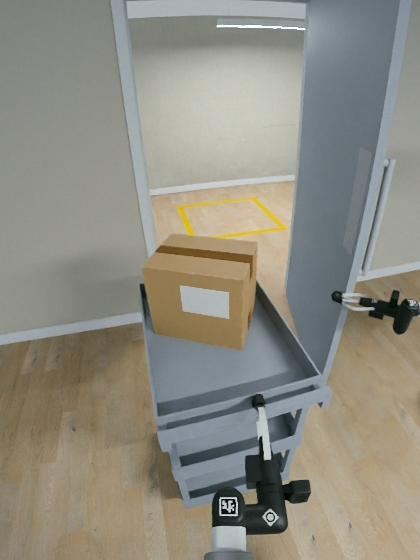

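Request:
move(r1={"base":{"strafe_m":0.14},"contact_limits":{"strafe_m":0.6}}, blocking=false, cameras=[])

Request:
wait(seconds=3, cameras=[])

Request:
move(r1={"base":{"translate_m":0.3,"strafe_m":0.02},"contact_limits":{"translate_m":0.5}}, blocking=false, cameras=["r1_head_camera"])

Request:
wait(seconds=3, cameras=["r1_head_camera"])

Scene clock: 803.33 s.
move: r1 moving
r1.base_odometry: x=-2.343 y=+2.810 heading=-0.449
r1.turned_by_wheels: -0.001
r1.turned_by_imu: -0.002
r1.base_tilt: forward=-1.6 right=+1.3
r1.lidar_m: 0.45 0.45 2.05 1.78 1.77 2.08 3.69 3.89 3.42 2.95 1.21 0.55
r1.base_status: strafe_m moving
r1.joint_positions: lift_m=+0.690 arm_m=+0.100 wrist_yaw_rad=-0.003 wrist_pitch_rad=+0.007 wrist_roll_rad=+1.568 gripper_m=-0.019
r1.joint_status: not commanded
r1.measured_speeds: translate_m=+0.001 strafe_m=+0.139 rotate_rad=-0.006 lift_m=+0.000 arm_m=+0.000 wrist_yaw_rad=-0.055 wrist_pitch_rad=+0.000 wrist_roll_rad=+0.000
r1.motor_effort: lift_m=+25(25) arm_m=-4(4) wheel_0=-12(13) wheel_1=+6(9) wheel_2=-3(3)
r1.servo_current: wrist_yaw_rad=26(72) wrist_pitch_rad=52(59) wrist_roll_rad=33(78) gripper_m=52(52)
r1.contact_limits: strafe_m 0.6
r1.hand_pose: x=+0.5590 y=-0.0883 z=+0.8657 quat_wxyz=(+0.708, +0.706, +0.001, -0.004) (m; r1's base frame)
r1.wrist_depth_mm: - 854 866 - 291 298 - / - - - - 285 294 304 / 1808 - - - 263 1618 1205 / - - - 254 253 1756 - / - - 525 236 240 - - / - 459 445 186 183 - - / - 466 182 142 219 - -
r2.base_odometry: x=-2.133 y=-1.750 heading=-1.447
r2.turned_by_wheels: +0.000
r2.turned_by_imu: +0.002
r2.base_tilt: forward=-0.6 right=+0.0
r2.lidar_m: 0.84 1.13 1.50 4.39 3.76 1.79 1.43 1.39 1.52 1.51 1.39 0.85
r2.base_status: not commanded
r2.joint_positions: lift_m=+0.600 arm_m=+0.540 wrist_yaw_rad=-0.478 wrist_pitch_rad=+0.002 wrist_roll_rad=+0.000 gripper_m=-0.019
r2.joint_status: not commanded
r2.measured_speeds: all 0
r2.motor_effort: lift_m=+15(15) arm_m=-9(10) wheel_0=+29(29) wheel_1=+9(9) wheel_2=+30(30)
r2.servo_current: wrist_yaw_rad=130(143) wrist_pitch_rad=39(46) wrist_roll_rad=33(52) gripper_m=91(98)
r2.contact_limits: arm_m 0.3; translate_m 1
r2.hand_pose: x=+0.9271 y=-0.2103 z=+0.7780 quat_wxyz=(+0.972, +0.000, +0.001, -0.237) (m; r2's base frame)
r2.wrist_depth_mm: 445 - - - 154 187 222 / 449 - - - 155 187 232 / 445 654 - - 156 177 224 / 397 466 549 - 157 175 158 / - - - 175 158 191 229 / - 866 183 182 158 192 237 / - - 574 - 133 200 233
pictures: none
No camera images: "cameras" was empty.

Scene clock: 804.53 s.
earlier move: r1 done
r1.base_odometry: x=-2.298 y=+2.904 heading=-0.448
r1.turned_by_wheels: +0.001
r1.turned_by_imu: +0.001
r1.base_tilt: forward=-1.6 right=+1.3
r1.lidar_m: 0.46 0.47 1.94 1.68 1.65 1.96 3.60 3.93 3.54 3.05 1.18 0.54
r1.base_status: done
r1.joint_positions: lift_m=+0.690 arm_m=+0.100 wrist_yaw_rad=-0.003 wrist_pitch_rad=+0.007 wrist_roll_rad=+1.568 gripper_m=-0.019
r1.joint_status: not commanded
r1.measured_speeds: all 0
r1.motor_effort: lift_m=+25(25) arm_m=+4(4) wheel_0=-2(18) wheel_1=+0(9) wheel_2=-3(8)
r1.servo_current: wrist_yaw_rad=65(72) wrist_pitch_rad=46(59) wrist_roll_rad=52(78) gripper_m=46(52)
r1.contact_limits: strafe_m 0.6
r1.hand_pose: x=+0.5590 y=-0.0882 z=+0.8657 quat_wxyz=(+0.708, +0.706, +0.002, -0.003) (m; r1's base frame)
r1.wrist_depth_mm: - - - - 259 271 272 / - - - 253 257 1537 1255 / 1708 - - 248 249 1756 - / - - 603 241 244 - - / - 466 462 179 239 - - / - 488 466 185 232 - - / - 137 182 145 225 - -
r2.base_odometry: x=-2.133 y=-1.750 heading=-1.447
r2.turned_by_wheels: +0.000
r2.turned_by_imu: +0.000
r2.base_tilt: forward=-0.6 right=+0.1
r2.lidar_m: 0.87 1.21 3.63 4.38 3.76 1.79 1.42 1.36 1.53 1.49 1.38 0.82
r2.base_status: not commanded
r2.joint_positions: lift_m=+0.600 arm_m=+0.540 wrist_yaw_rad=-0.478 wrist_pitch_rad=+0.002 wrist_roll_rad=+0.000 gripper_m=-0.019
r2.joint_status: not commanded
r2.measured_speeds: all 0
r2.on_its_own: wrist_yaw_rad is at rest, and its servo_current (130 mA) is outside its rest range (0 to 104 mA)
r2.motor_effort: lift_m=+15(15) arm_m=-9(10) wheel_0=+29(29) wheel_1=+9(9) wheel_2=+30(30)
r2.servo_current: wrist_yaw_rad=130(143) wrist_pitch_rad=39(46) wrist_roll_rad=46(59) gripper_m=91(98)
r2.contact_limits: arm_m 0.3; translate_m 1
r2.hand_pose: x=+0.9271 y=-0.2103 z=+0.7780 quat_wxyz=(+0.972, +0.000, +0.001, -0.237) (m; r2's base frame)
r2.wrist_depth_mm: 492 - - - 154 187 223 / 500 732 - - 155 188 232 / 500 654 - - 156 178 223 / 449 517 569 - 156 176 157 / - - - 175 158 191 227 / - 931 183 182 158 191 238 / - - - - 133 200 234
wait: 1.20 of 3 s (r1 has come to rest)
pictures: none
No camera images: "cameras" was empty.

Scene clock: 805.03 s.
move: r1 moving
r1.base_odometry: x=-2.269 y=+2.892 heading=-0.449
r1.turned_by_wheels: -0.001
r1.turned_by_imu: -0.001
r1.base_tilt: forward=-1.6 right=+1.3
r1.lidar_m: 0.44 0.46 1.95 1.66 1.68 1.97 3.60 3.95 3.52 3.06 1.16 0.52
r1.base_status: translate_m moving; strafe_m moving
r1.joint_positions: lift_m=+0.690 arm_m=+0.100 wrist_yaw_rad=-0.004 wrist_pitch_rad=+0.007 wrist_roll_rad=+1.568 gripper_m=-0.019
r1.joint_status: not commanded
r1.measured_speeds: translate_m=+0.122 strafe_m=+0.010 rotate_rad=-0.002 lift_m=+0.000 arm_m=+0.000 wrist_yaw_rad=+0.000 wrist_pitch_rad=+0.000 wrist_roll_rad=+0.000
r1.motor_effort: lift_m=+25(25) arm_m=+4(4) wheel_0=+1(7) wheel_1=+6(9) wheel_2=-15(15)
r1.servo_current: wrist_yaw_rad=46(65) wrist_pitch_rad=52(59) wrist_roll_rad=59(59) gripper_m=52(59)
r1.contact_limits: translate_m 0.5
r1.hand_pose: x=+0.5589 y=-0.0886 z=+0.8657 quat_wxyz=(+0.708, +0.706, +0.001, -0.004) (m; r1's base frame)
r1.wrist_depth_mm: - - - - 272 278 - / - - - 257 260 293 1160 / 1756 - - 254 252 1756 - / - - 661 245 245 - - / - 488 462 179 238 - - / - 477 466 181 183 - - / - 140 183 144 223 - -
r2.base_odometry: x=-2.133 y=-1.750 heading=-1.447
r2.turned_by_wheels: +0.000
r2.turned_by_imu: +0.000
r2.base_tilt: forward=-0.7 right=+0.0
r2.lidar_m: 0.87 1.21 3.65 4.36 3.77 1.80 1.43 1.37 1.53 1.51 1.37 0.83
r2.base_status: not commanded
r2.joint_positions: lift_m=+0.600 arm_m=+0.540 wrist_yaw_rad=-0.478 wrist_pitch_rad=+0.002 wrist_roll_rad=+0.000 gripper_m=-0.019
r2.joint_status: not commanded
r2.measured_speeds: all 0
r2.motor_effort: lift_m=+15(15) arm_m=-9(10) wheel_0=+29(29) wheel_1=+8(9) wheel_2=+30(30)
r2.servo_current: wrist_yaw_rad=130(143) wrist_pitch_rad=39(46) wrist_roll_rad=52(59) gripper_m=91(98)
r2.contact_limits: arm_m 0.3; translate_m 1
r2.hand_pose: x=+0.9271 y=-0.2103 z=+0.7780 quat_wxyz=(+0.972, +0.000, +0.001, -0.237) (m; r2's base frame)
r2.wrist_depth_mm: 512 - - - 154 187 222 / 512 676 - - 155 188 231 / 512 603 - - 156 178 223 / 452 521 597 - 156 176 157 / - - - 175 158 191 227 / - 917 183 182 158 193 238 / - - - - 133 200 233
pictures: r1_head_camera
Images, in order (width x height): r1_head_camera 420x560.

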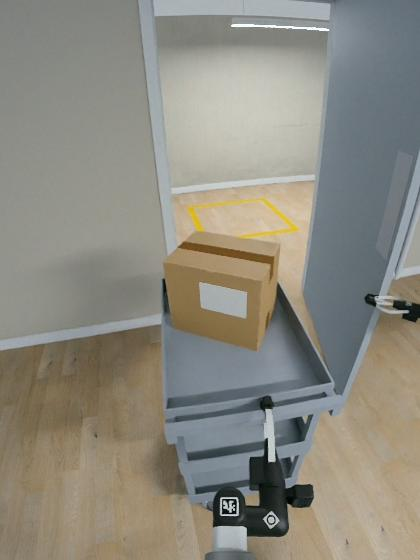

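Scene clock: 807.00 s.
earlier move: r1 done
r1.base_odometry: x=-2.019 y=+2.792 heading=-0.447
r1.turned_by_wheels: +0.001
r1.turned_by_imu: +0.002
r1.base_tilt: forward=-1.5 right=+1.3
r1.lidar_m: 0.43 0.42 1.85 1.74 1.74 2.05 3.71 4.22 3.45 1.43 0.95 0.57
r1.base_status: done
r1.joint_positions: lift_m=+0.690 arm_m=+0.100 wrist_yaw_rad=+0.001 wrist_pitch_rad=+0.007 wrist_roll_rad=+1.568 gripper_m=-0.019
r1.joint_status: not commanded
r1.measured_speeds: all 0
r1.motor_effort: lift_m=+25(25) arm_m=-2(4) wheel_0=+6(11) wheel_1=+4(9) wheel_2=+1(15)
r1.servo_current: wrist_yaw_rad=65(65) wrist_pitch_rad=52(59) wrist_roll_rad=46(78) gripper_m=39(59)
r1.contact_limits: translate_m 0.5
r1.hand_pose: x=+0.5594 y=-0.0870 z=+0.8657 quat_wxyz=(+0.708, +0.706, +0.003, -0.002) (m; r1's base frame)
r1.wrist_depth_mm: - - - - - - 1138 / - - - - 310 319 320 / - - - - 287 1618 1229 / - - - 259 260 1756 - / - - - 243 247 831 - / - 484 445 178 233 - - / - 442 179 139 214 - -
r2.base_odometry: x=-2.133 y=-1.750 heading=-1.447
r2.turned_by_wheels: +0.000
r2.turned_by_imu: +0.000
r2.base_tilt: forward=-0.7 right=+0.1
r2.lidar_m: 0.85 1.37 3.62 4.38 3.77 1.81 1.40 1.39 1.52 1.50 1.39 0.83
r2.base_status: not commanded
r2.joint_positions: lift_m=+0.600 arm_m=+0.540 wrist_yaw_rad=-0.478 wrist_pitch_rad=+0.002 wrist_roll_rad=+0.000 gripper_m=-0.019
r2.joint_status: not commanded
r2.measured_speeds: all 0
r2.on_its_own: wrist_yaw_rad is at rest, and its servo_current (137 mA) is outside its rest range (0 to 104 mA)
r2.motor_effort: lift_m=+15(15) arm_m=-9(10) wheel_0=+29(29) wheel_1=+8(9) wheel_2=+30(30)
r2.servo_current: wrist_yaw_rad=137(143) wrist_pitch_rad=46(46) wrist_roll_rad=46(59) gripper_m=91(98)
r2.contact_limits: arm_m 0.3; translate_m 1
r2.hand_pose: x=+0.9271 y=-0.2103 z=+0.7780 quat_wxyz=(+0.972, +0.000, +0.001, -0.237) (m; r2's base frame)
r2.wrist_depth_mm: - - - - 154 187 222 / - - 798 - 155 188 231 / - 750 788 - 156 178 224 / 477 569 - 171 156 176 158 / - - - 174 158 191 228 / - 162 180 182 158 191 238 / - - - - 134 200 233
wait: 1.97 of 3 s (r1 has come to rest)
pictures: r1_head_camera
Images, in order (width x height): r1_head_camera 420x560.

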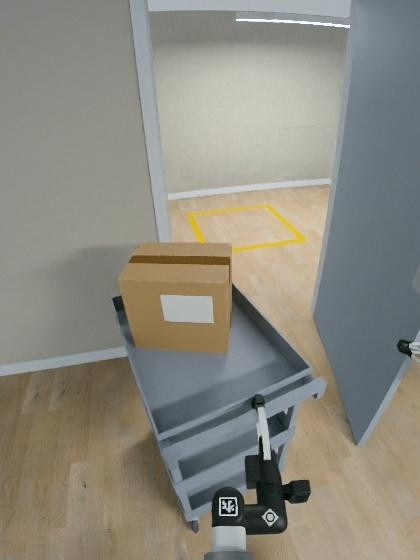

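Request:
move(r1={"base":{"translate_m":-0.36,"strafe_m":-0.57},"contact_limits":{"translate_m":0.6}}, blocking=false, cameras=[])

Request:
wait(seconds=4.5, cameras=["r1_head_camera"])

Scene clock: 828.50 s.
move: r1 moving
r1.base_odometry: x=-2.046 y=+2.775 heading=-0.446
r1.turned_by_wheels: +0.001
r1.turned_by_imu: +0.001
r1.base_tilt: forward=-1.6 right=+1.3
r1.lidar_m: 0.41 0.39 1.84 1.76 1.75 2.05 3.66 4.22 3.43 1.40 0.95 0.56
r1.base_status: translate_m moving; strafe_m moving
r1.joint_positions: lift_m=+0.690 arm_m=+0.100 wrist_yaw_rad=+0.007 wrist_pitch_rad=+0.007 wrist_roll_rad=+1.568 gripper_m=-0.019
r1.joint_status: not commanded
r1.measured_speeds: translate_m=-0.067 strafe_m=-0.104 rotate_rad=-0.001 lift_m=+0.000 arm_m=+0.000 wrist_yaw_rad=+0.000 wrist_pitch_rad=+0.000 wrist_roll_rad=+0.000
r1.motor_effort: lift_m=+25(25) arm_m=-3(4) wheel_0=+13(13) wheel_1=-6(8) wheel_2=+13(15)
r1.servo_current: wrist_yaw_rad=52(65) wrist_pitch_rad=46(59) wrist_roll_rad=46(65) gripper_m=52(52)
r1.contact_limits: translate_m 0.6
r1.hand_pose: x=+0.5599 y=-0.0855 z=+0.8657 quat_wxyz=(+0.708, +0.706, +0.005, +0.000) (m; r1's base frame)
r1.wrist_depth_mm: - - - - - - 1205 / - - - - 310 317 322 / - - - - 286 1708 1229 / - - - 260 263 1863 - / - - - 243 247 - - / - 492 452 180 232 - - / - 439 178 137 214 - -
r2.base_odometry: x=-2.133 y=-1.750 heading=-1.447
r2.turned_by_wheels: +0.000
r2.turned_by_imu: +0.001
r2.base_tilt: forward=-0.6 right=+0.0
r2.lidar_m: 0.88 1.33 3.65 4.39 3.75 1.82 1.41 1.40 1.52 1.49 1.40 0.80
r2.base_status: not commanded
r2.joint_positions: lift_m=+0.600 arm_m=+0.540 wrist_yaw_rad=-0.478 wrist_pitch_rad=+0.002 wrist_roll_rad=+0.000 gripper_m=-0.019
r2.joint_status: not commanded
r2.measured_speeds: all 0
r2.motor_effort: lift_m=+15(15) arm_m=-9(9) wheel_0=+29(29) wheel_1=+9(9) wheel_2=+29(30)
r2.servo_current: wrist_yaw_rad=130(143) wrist_pitch_rad=46(46) wrist_roll_rad=46(52) gripper_m=98(104)
r2.contact_limits: arm_m 0.3; translate_m 1
r2.hand_pose: x=+0.9271 y=-0.2103 z=+0.7780 quat_wxyz=(+0.972, +0.000, +0.001, -0.237) (m; r2's base frame)
r2.wrist_depth_mm: - - - - 154 187 222 / - 741 788 - 156 188 232 / - 723 788 - 156 177 223 / 473 564 - 171 157 176 157 / - - - 175 158 191 228 / - 163 180 182 158 192 237 / - - - - 133 200 233
pictures: none
No camera images: "cameras" was empty.

Scene clock: 831.73 s.
earlier move: r1 done
r1.base_odometry: x=-2.590 y=+2.433 heading=-0.447
r1.turned_by_wheels: -0.001
r1.turned_by_imu: -0.003
r1.base_tilt: forward=-1.6 right=+1.3
r1.lidar_m: 0.33 0.37 2.41 2.16 2.18 2.57 3.72 3.75 2.94 2.52 1.04 0.58
r1.base_status: done
r1.joint_positions: lift_m=+0.690 arm_m=+0.100 wrist_yaw_rad=+0.003 wrist_pitch_rad=+0.007 wrist_roll_rad=+1.568 gripper_m=-0.019
r1.joint_status: not commanded
r1.measured_speeds: all 0
r1.motor_effort: lift_m=+25(25) arm_m=-3(4) wheel_0=+1(14) wheel_1=-1(10) wheel_2=+1(15)
r1.servo_current: wrist_yaw_rad=39(85) wrist_pitch_rad=52(59) wrist_roll_rad=52(78) gripper_m=52(59)
r1.contact_limits: translate_m 0.6
r1.hand_pose: x=+0.5595 y=-0.0866 z=+0.8657 quat_wxyz=(+0.708, +0.706, +0.003, -0.002) (m; r1's base frame)
r1.wrist_depth_mm: - - - - - 1708 1182 / - - - 307 - 1756 1205 / - - - - 349 353 357 / 1808 878 - - 296 1756 1205 / - - - 254 254 1661 - / 1661 - - 186 184 1661 - / - - 180 127 203 - -
r2.base_odometry: x=-2.133 y=-1.750 heading=-1.447
r2.turned_by_wheels: +0.000
r2.turned_by_imu: +0.000
r2.base_tilt: forward=-0.6 right=+0.0
r2.lidar_m: 0.82 0.73 1.06 4.36 3.76 1.81 1.40 1.39 1.53 1.51 1.37 0.81
r2.base_status: not commanded
r2.joint_positions: lift_m=+0.600 arm_m=+0.540 wrist_yaw_rad=-0.478 wrist_pitch_rad=+0.002 wrist_roll_rad=+0.000 gripper_m=-0.019
r2.joint_status: not commanded
r2.measured_speeds: all 0
r2.on_its_own: wrist_yaw_rad is at rest, and its servo_current (130 mA) is outside its rest range (0 to 104 mA)
r2.motor_effort: lift_m=+15(15) arm_m=-10(10) wheel_0=+29(29) wheel_1=+8(9) wheel_2=+30(30)
r2.servo_current: wrist_yaw_rad=130(143) wrist_pitch_rad=33(46) wrist_roll_rad=39(72) gripper_m=98(104)
r2.contact_limits: arm_m 0.3; translate_m 1
r2.hand_pose: x=+0.9271 y=-0.2103 z=+0.7780 quat_wxyz=(+0.972, +0.000, +0.001, -0.237) (m; r2's base frame)
r2.wrist_depth_mm: - - - - 155 187 223 / - - - - 155 187 231 / - - - - 156 177 224 / 300 370 - - 157 176 157 / - - - 175 158 191 227 / - - 183 182 158 192 238 / 1756 410 1661 - 133 200 232
wait: 3.23 of 4.5 s (r1 has come to rest)
pictures: r1_head_camera
Images, in order (width x height): r1_head_camera 420x560.

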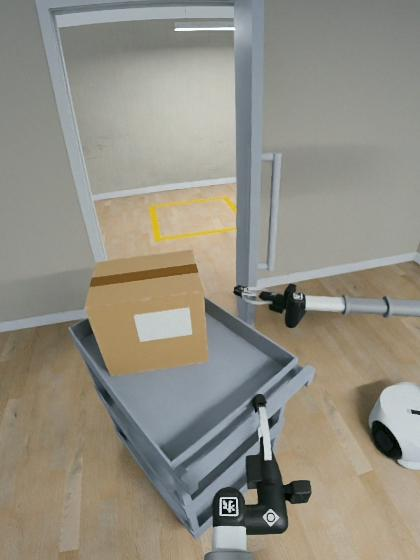

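Request:
move(r1={"base":{"rotate_rad":0.17},"pace":"slow","contact_limits":{"rotate_rad":0.7}}, blocking=false, cameras=[])

Request:
wait(seconds=2, cameras=[])

Request:
move(r1={"base":{"translate_m":-0.1,"strafe_m":0.2},"contact_limits":{"translate_m":0.6}}, blocking=false, cameras=[])

Request:
wait(seconds=3, cameras=["r1_head_camera"])

Scene clock: 848.37 s.
move: r1 moving
r1.base_odometry: x=-2.590 y=+2.433 heading=-0.331
r1.turned_by_wheels: +0.116
r1.turned_by_imu: +0.114
r1.base_tilt: forward=-1.6 right=+1.3
r1.lidar_m: 0.36 0.42 2.42 2.20 2.22 2.80 3.74 3.77 2.78 2.51 1.05 0.59
r1.base_status: rotate_rad moving
r1.joint_positions: lift_m=+0.690 arm_m=+0.100 wrist_yaw_rad=-0.013 wrist_pitch_rad=+0.007 wrist_roll_rad=+1.568 gripper_m=-0.019
r1.joint_status: not commanded
r1.measured_speeds: translate_m=+0.000 strafe_m=+0.000 rotate_rad=+0.342 lift_m=+0.000 arm_m=+0.000 wrist_yaw_rad=-0.006 wrist_pitch_rad=+0.000 wrist_roll_rad=+0.000
r1.motor_effort: lift_m=+25(25) arm_m=+2(4) wheel_0=-15(16) wheel_1=-7(9) wheel_2=-13(15)
r1.servo_current: wrist_yaw_rad=78(78) wrist_pitch_rad=46(59) wrist_roll_rad=52(59) gripper_m=52(52)
r1.contact_limits: rotate_rad 0.7
r1.hand_pose: x=+0.5581 y=-0.0910 z=+0.8657 quat_wxyz=(+0.708, +0.706, -0.002, -0.007) (m; r1's base frame)
r1.wrist_depth_mm: - - - - - 1708 1229 / - - - - 1863 1661 1229 / - 866 - - 340 351 355 / 1808 - - - 282 1708 1205 / 1708 - - 251 252 1708 - / 1661 - 193 - 182 - - / - 410 413 127 204 - -
r2.base_odometry: x=-2.133 y=-1.750 heading=-1.447
r2.turned_by_wheels: +0.000
r2.turned_by_imu: +0.002
r2.base_tilt: forward=-0.6 right=+0.0
r2.lidar_m: 0.84 0.75 1.04 4.35 3.76 1.80 1.41 1.37 1.52 1.50 1.43 0.84
r2.base_status: not commanded
r2.joint_positions: lift_m=+0.600 arm_m=+0.540 wrist_yaw_rad=-0.478 wrist_pitch_rad=+0.002 wrist_roll_rad=+0.000 gripper_m=-0.019
r2.joint_status: not commanded
r2.measured_speeds: all 0
r2.motor_effort: lift_m=+15(15) arm_m=-9(9) wheel_0=+29(29) wheel_1=+9(9) wheel_2=+30(30)
r2.servo_current: wrist_yaw_rad=137(143) wrist_pitch_rad=39(46) wrist_roll_rad=46(59) gripper_m=98(98)
r2.contact_limits: arm_m 0.3; translate_m 1
r2.hand_pose: x=+0.9271 y=-0.2103 z=+0.7780 quat_wxyz=(+0.972, +0.000, +0.001, -0.237) (m; r2's base frame)
r2.wrist_depth_mm: - - - - 154 187 223 / - - - - 155 188 231 / - - - - 156 178 223 / 306 389 - - 157 175 158 / - 436 - 174 158 191 228 / - 430 183 183 158 191 238 / 1708 418 1661 - 133 202 233
pictures: none
No camera images: "cameras" was empty.

Scene clock: 849.30 s.
earlier move: r1 done
r1.base_odometry: x=-2.590 y=+2.433 heading=-0.277
r1.turned_by_wheels: +0.055
r1.turned_by_imu: +0.055
r1.base_tilt: forward=-1.6 right=+1.2
r1.lidar_m: 0.41 0.40 2.34 2.19 2.22 2.91 3.79 3.82 2.71 2.54 1.03 0.58
r1.base_status: done
r1.joint_positions: lift_m=+0.690 arm_m=+0.100 wrist_yaw_rad=+0.003 wrist_pitch_rad=+0.007 wrist_roll_rad=+1.568 gripper_m=-0.019
r1.joint_status: not commanded
r1.measured_speeds: all 0
r1.motor_effort: lift_m=+25(25) arm_m=-4(4) wheel_0=+0(16) wheel_1=-1(9) wheel_2=+2(15)
r1.servo_current: wrist_yaw_rad=46(98) wrist_pitch_rad=46(59) wrist_roll_rad=52(59) gripper_m=52(52)
r1.contact_limits: rotate_rad 0.7
r1.hand_pose: x=+0.5595 y=-0.0866 z=+0.8657 quat_wxyz=(+0.708, +0.706, +0.003, -0.002) (m; r1's base frame)
r1.wrist_depth_mm: - - - 530 - 1708 1229 / - 842 - - 319 325 1138 / - - - - 298 1576 1229 / 1808 - - 263 263 1708 - / 1661 - - 248 249 1863 - / 1661 508 436 186 232 - - / - 436 178 156 213 - -
r2.base_odometry: x=-2.133 y=-1.750 heading=-1.447
r2.turned_by_wheels: +0.000
r2.turned_by_imu: +0.000
r2.base_tilt: forward=-0.6 right=+0.0
r2.lidar_m: 0.87 0.80 1.05 4.39 3.76 1.79 1.41 1.39 1.51 1.50 1.36 0.80
r2.base_status: not commanded
r2.joint_positions: lift_m=+0.600 arm_m=+0.540 wrist_yaw_rad=-0.478 wrist_pitch_rad=+0.002 wrist_roll_rad=+0.000 gripper_m=-0.019
r2.joint_status: not commanded
r2.measured_speeds: all 0
r2.on_its_own: wrist_yaw_rad is at rest, and its servo_current (137 mA) is outside its rest range (0 to 104 mA)
r2.motor_effort: lift_m=+15(15) arm_m=-9(10) wheel_0=+29(29) wheel_1=+9(9) wheel_2=+30(30)
r2.servo_current: wrist_yaw_rad=137(143) wrist_pitch_rad=39(46) wrist_roll_rad=52(59) gripper_m=98(98)
r2.contact_limits: arm_m 0.3; translate_m 1
r2.hand_pose: x=+0.9271 y=-0.2103 z=+0.7780 quat_wxyz=(+0.972, +0.000, +0.001, -0.237) (m; r2's base frame)
r2.wrist_depth_mm: - - - - 154 187 223 / - - - - 155 188 232 / - - - - 156 178 223 / 304 394 - - 156 175 157 / - - - 175 158 190 228 / - - 180 182 158 192 238 / 1756 1576 1661 - 133 200 233
wait: 0.93 of 2 s (r1 has come to rest)
pictures: none
No camera images: "cameras" was empty.

Scene clock: 849.80 s.
move: r1 moving
r1.base_odometry: x=-2.596 y=+2.464 heading=-0.277
r1.turned_by_wheels: +0.000
r1.turned_by_imu: +0.000
r1.base_tilt: forward=-1.6 right=+1.3
r1.lidar_m: 0.42 0.40 2.33 2.15 2.21 2.81 3.79 3.79 2.75 2.57 1.07 0.57
r1.base_status: translate_m moving; strafe_m moving
r1.joint_positions: lift_m=+0.690 arm_m=+0.100 wrist_yaw_rad=+0.003 wrist_pitch_rad=+0.007 wrist_roll_rad=+1.568 gripper_m=-0.019
r1.joint_status: not commanded
r1.measured_speeds: translate_m=-0.054 strafe_m=+0.109 rotate_rad=-0.002 lift_m=+0.000 arm_m=+0.000 wrist_yaw_rad=+0.000 wrist_pitch_rad=+0.000 wrist_roll_rad=+0.000
r1.motor_effort: lift_m=+25(25) arm_m=-4(4) wheel_0=-11(12) wheel_1=+5(7) wheel_2=+5(6)
r1.servo_current: wrist_yaw_rad=59(59) wrist_pitch_rad=46(59) wrist_roll_rad=59(59) gripper_m=46(52)
r1.contact_limits: translate_m 0.6
r1.hand_pose: x=+0.5595 y=-0.0866 z=+0.8657 quat_wxyz=(+0.708, +0.706, +0.003, -0.002) (m; r1's base frame)
r1.wrist_depth_mm: - - - 253 - 1661 1229 / - 831 - - 310 319 320 / - - - 218 293 1618 1229 / - - - 262 260 1708 - / 1808 - - 243 246 842 - / 1661 492 439 187 229 - - / - 442 182 142 213 - -
r2.base_odometry: x=-2.133 y=-1.750 heading=-1.447
r2.turned_by_wheels: +0.000
r2.turned_by_imu: +0.000
r2.base_tilt: forward=-0.7 right=+0.0
r2.lidar_m: 0.87 0.83 1.09 4.38 3.77 1.81 1.43 1.39 1.54 1.50 1.38 0.84
r2.base_status: not commanded
r2.joint_positions: lift_m=+0.600 arm_m=+0.540 wrist_yaw_rad=-0.478 wrist_pitch_rad=+0.002 wrist_roll_rad=+0.000 gripper_m=-0.019
r2.joint_status: not commanded
r2.measured_speeds: all 0
r2.motor_effort: lift_m=+15(15) arm_m=-9(10) wheel_0=+29(29) wheel_1=+9(9) wheel_2=+29(30)
r2.servo_current: wrist_yaw_rad=124(130) wrist_pitch_rad=39(46) wrist_roll_rad=46(52) gripper_m=91(98)
r2.contact_limits: arm_m 0.3; translate_m 1
r2.hand_pose: x=+0.9271 y=-0.2103 z=+0.7780 quat_wxyz=(+0.972, +0.000, +0.001, -0.237) (m; r2's base frame)
r2.wrist_depth_mm: - - - - 154 188 222 / - - - - 155 188 231 / - - - - 156 178 224 / 310 397 - - 157 175 157 / - 455 - 174 158 191 228 / - - 180 182 158 192 239 / 1708 452 1661 - 133 201 233
pictures: none
No camera images: "cameras" was empty.

Scene clock: 851.47 s.
earlier move: r1 done
r1.base_odometry: x=-2.632 y=+2.653 heading=-0.277
r1.turned_by_wheels: +0.000
r1.turned_by_imu: +0.000
r1.base_tilt: forward=-1.6 right=+1.3
r1.lidar_m: 0.46 0.47 2.12 1.98 2.02 2.63 3.69 3.71 2.91 2.74 1.22 0.53
r1.base_status: done
r1.joint_positions: lift_m=+0.690 arm_m=+0.100 wrist_yaw_rad=+0.001 wrist_pitch_rad=+0.007 wrist_roll_rad=+1.568 gripper_m=-0.019
r1.joint_status: not commanded
r1.measured_speeds: all 0
r1.motor_effort: lift_m=+25(25) arm_m=-4(4) wheel_0=-4(14) wheel_1=+0(7) wheel_2=-1(8)
r1.servo_current: wrist_yaw_rad=52(59) wrist_pitch_rad=46(59) wrist_roll_rad=39(72) gripper_m=46(59)
r1.contact_limits: translate_m 0.6
r1.hand_pose: x=+0.5594 y=-0.0872 z=+0.8657 quat_wxyz=(+0.708, +0.706, +0.003, -0.002) (m; r1's base frame)
r1.wrist_depth_mm: - - - - 268 276 276 / - - - 257 259 1537 1160 / 1808 - - 251 251 1661 - / 1756 - 627 243 246 - - / 1756 484 466 179 239 - - / 1756 480 466 185 230 - - / - 137 182 144 224 - -
r2.base_odometry: x=-2.133 y=-1.750 heading=-1.447
r2.turned_by_wheels: +0.000
r2.turned_by_imu: +0.000
r2.base_tilt: forward=-0.6 right=+0.0
r2.lidar_m: 0.86 1.00 1.29 4.39 3.78 1.80 1.42 1.38 1.51 1.52 1.37 0.82
r2.base_status: not commanded
r2.joint_positions: lift_m=+0.600 arm_m=+0.540 wrist_yaw_rad=-0.478 wrist_pitch_rad=+0.002 wrist_roll_rad=+0.000 gripper_m=-0.019
r2.joint_status: not commanded
r2.measured_speeds: all 0
r2.on_its_own: wrist_yaw_rad is at rest, and its servo_current (137 mA) is outside its rest range (0 to 104 mA)
r2.motor_effort: lift_m=+15(15) arm_m=-9(10) wheel_0=+29(29) wheel_1=+9(9) wheel_2=+30(30)
r2.servo_current: wrist_yaw_rad=137(143) wrist_pitch_rad=39(46) wrist_roll_rad=59(59) gripper_m=91(98)
r2.contact_limits: arm_m 0.3; translate_m 1
r2.hand_pose: x=+0.9271 y=-0.2103 z=+0.7780 quat_wxyz=(+0.972, +0.000, +0.001, -0.237) (m; r2's base frame)
r2.wrist_depth_mm: - - - - 154 187 223 / - - - - 155 187 230 / - - - - 156 178 223 / 343 - - - 157 176 157 / - - - 175 158 191 229 / - - 183 182 158 192 239 / 1537 375 1661 - 133 200 234
wait: 1.67 of 3 s (r1 has come to rest)
pictures: r1_head_camera
Images, in order (width x height): r1_head_camera 420x560.

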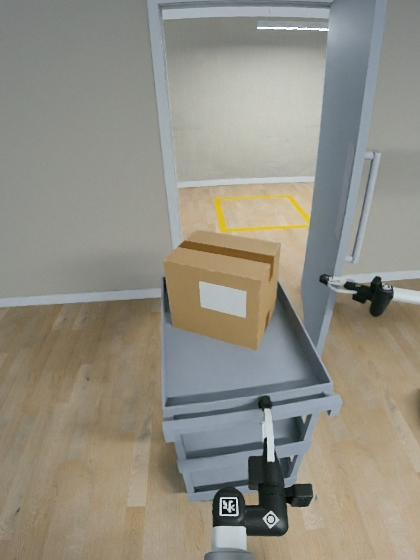

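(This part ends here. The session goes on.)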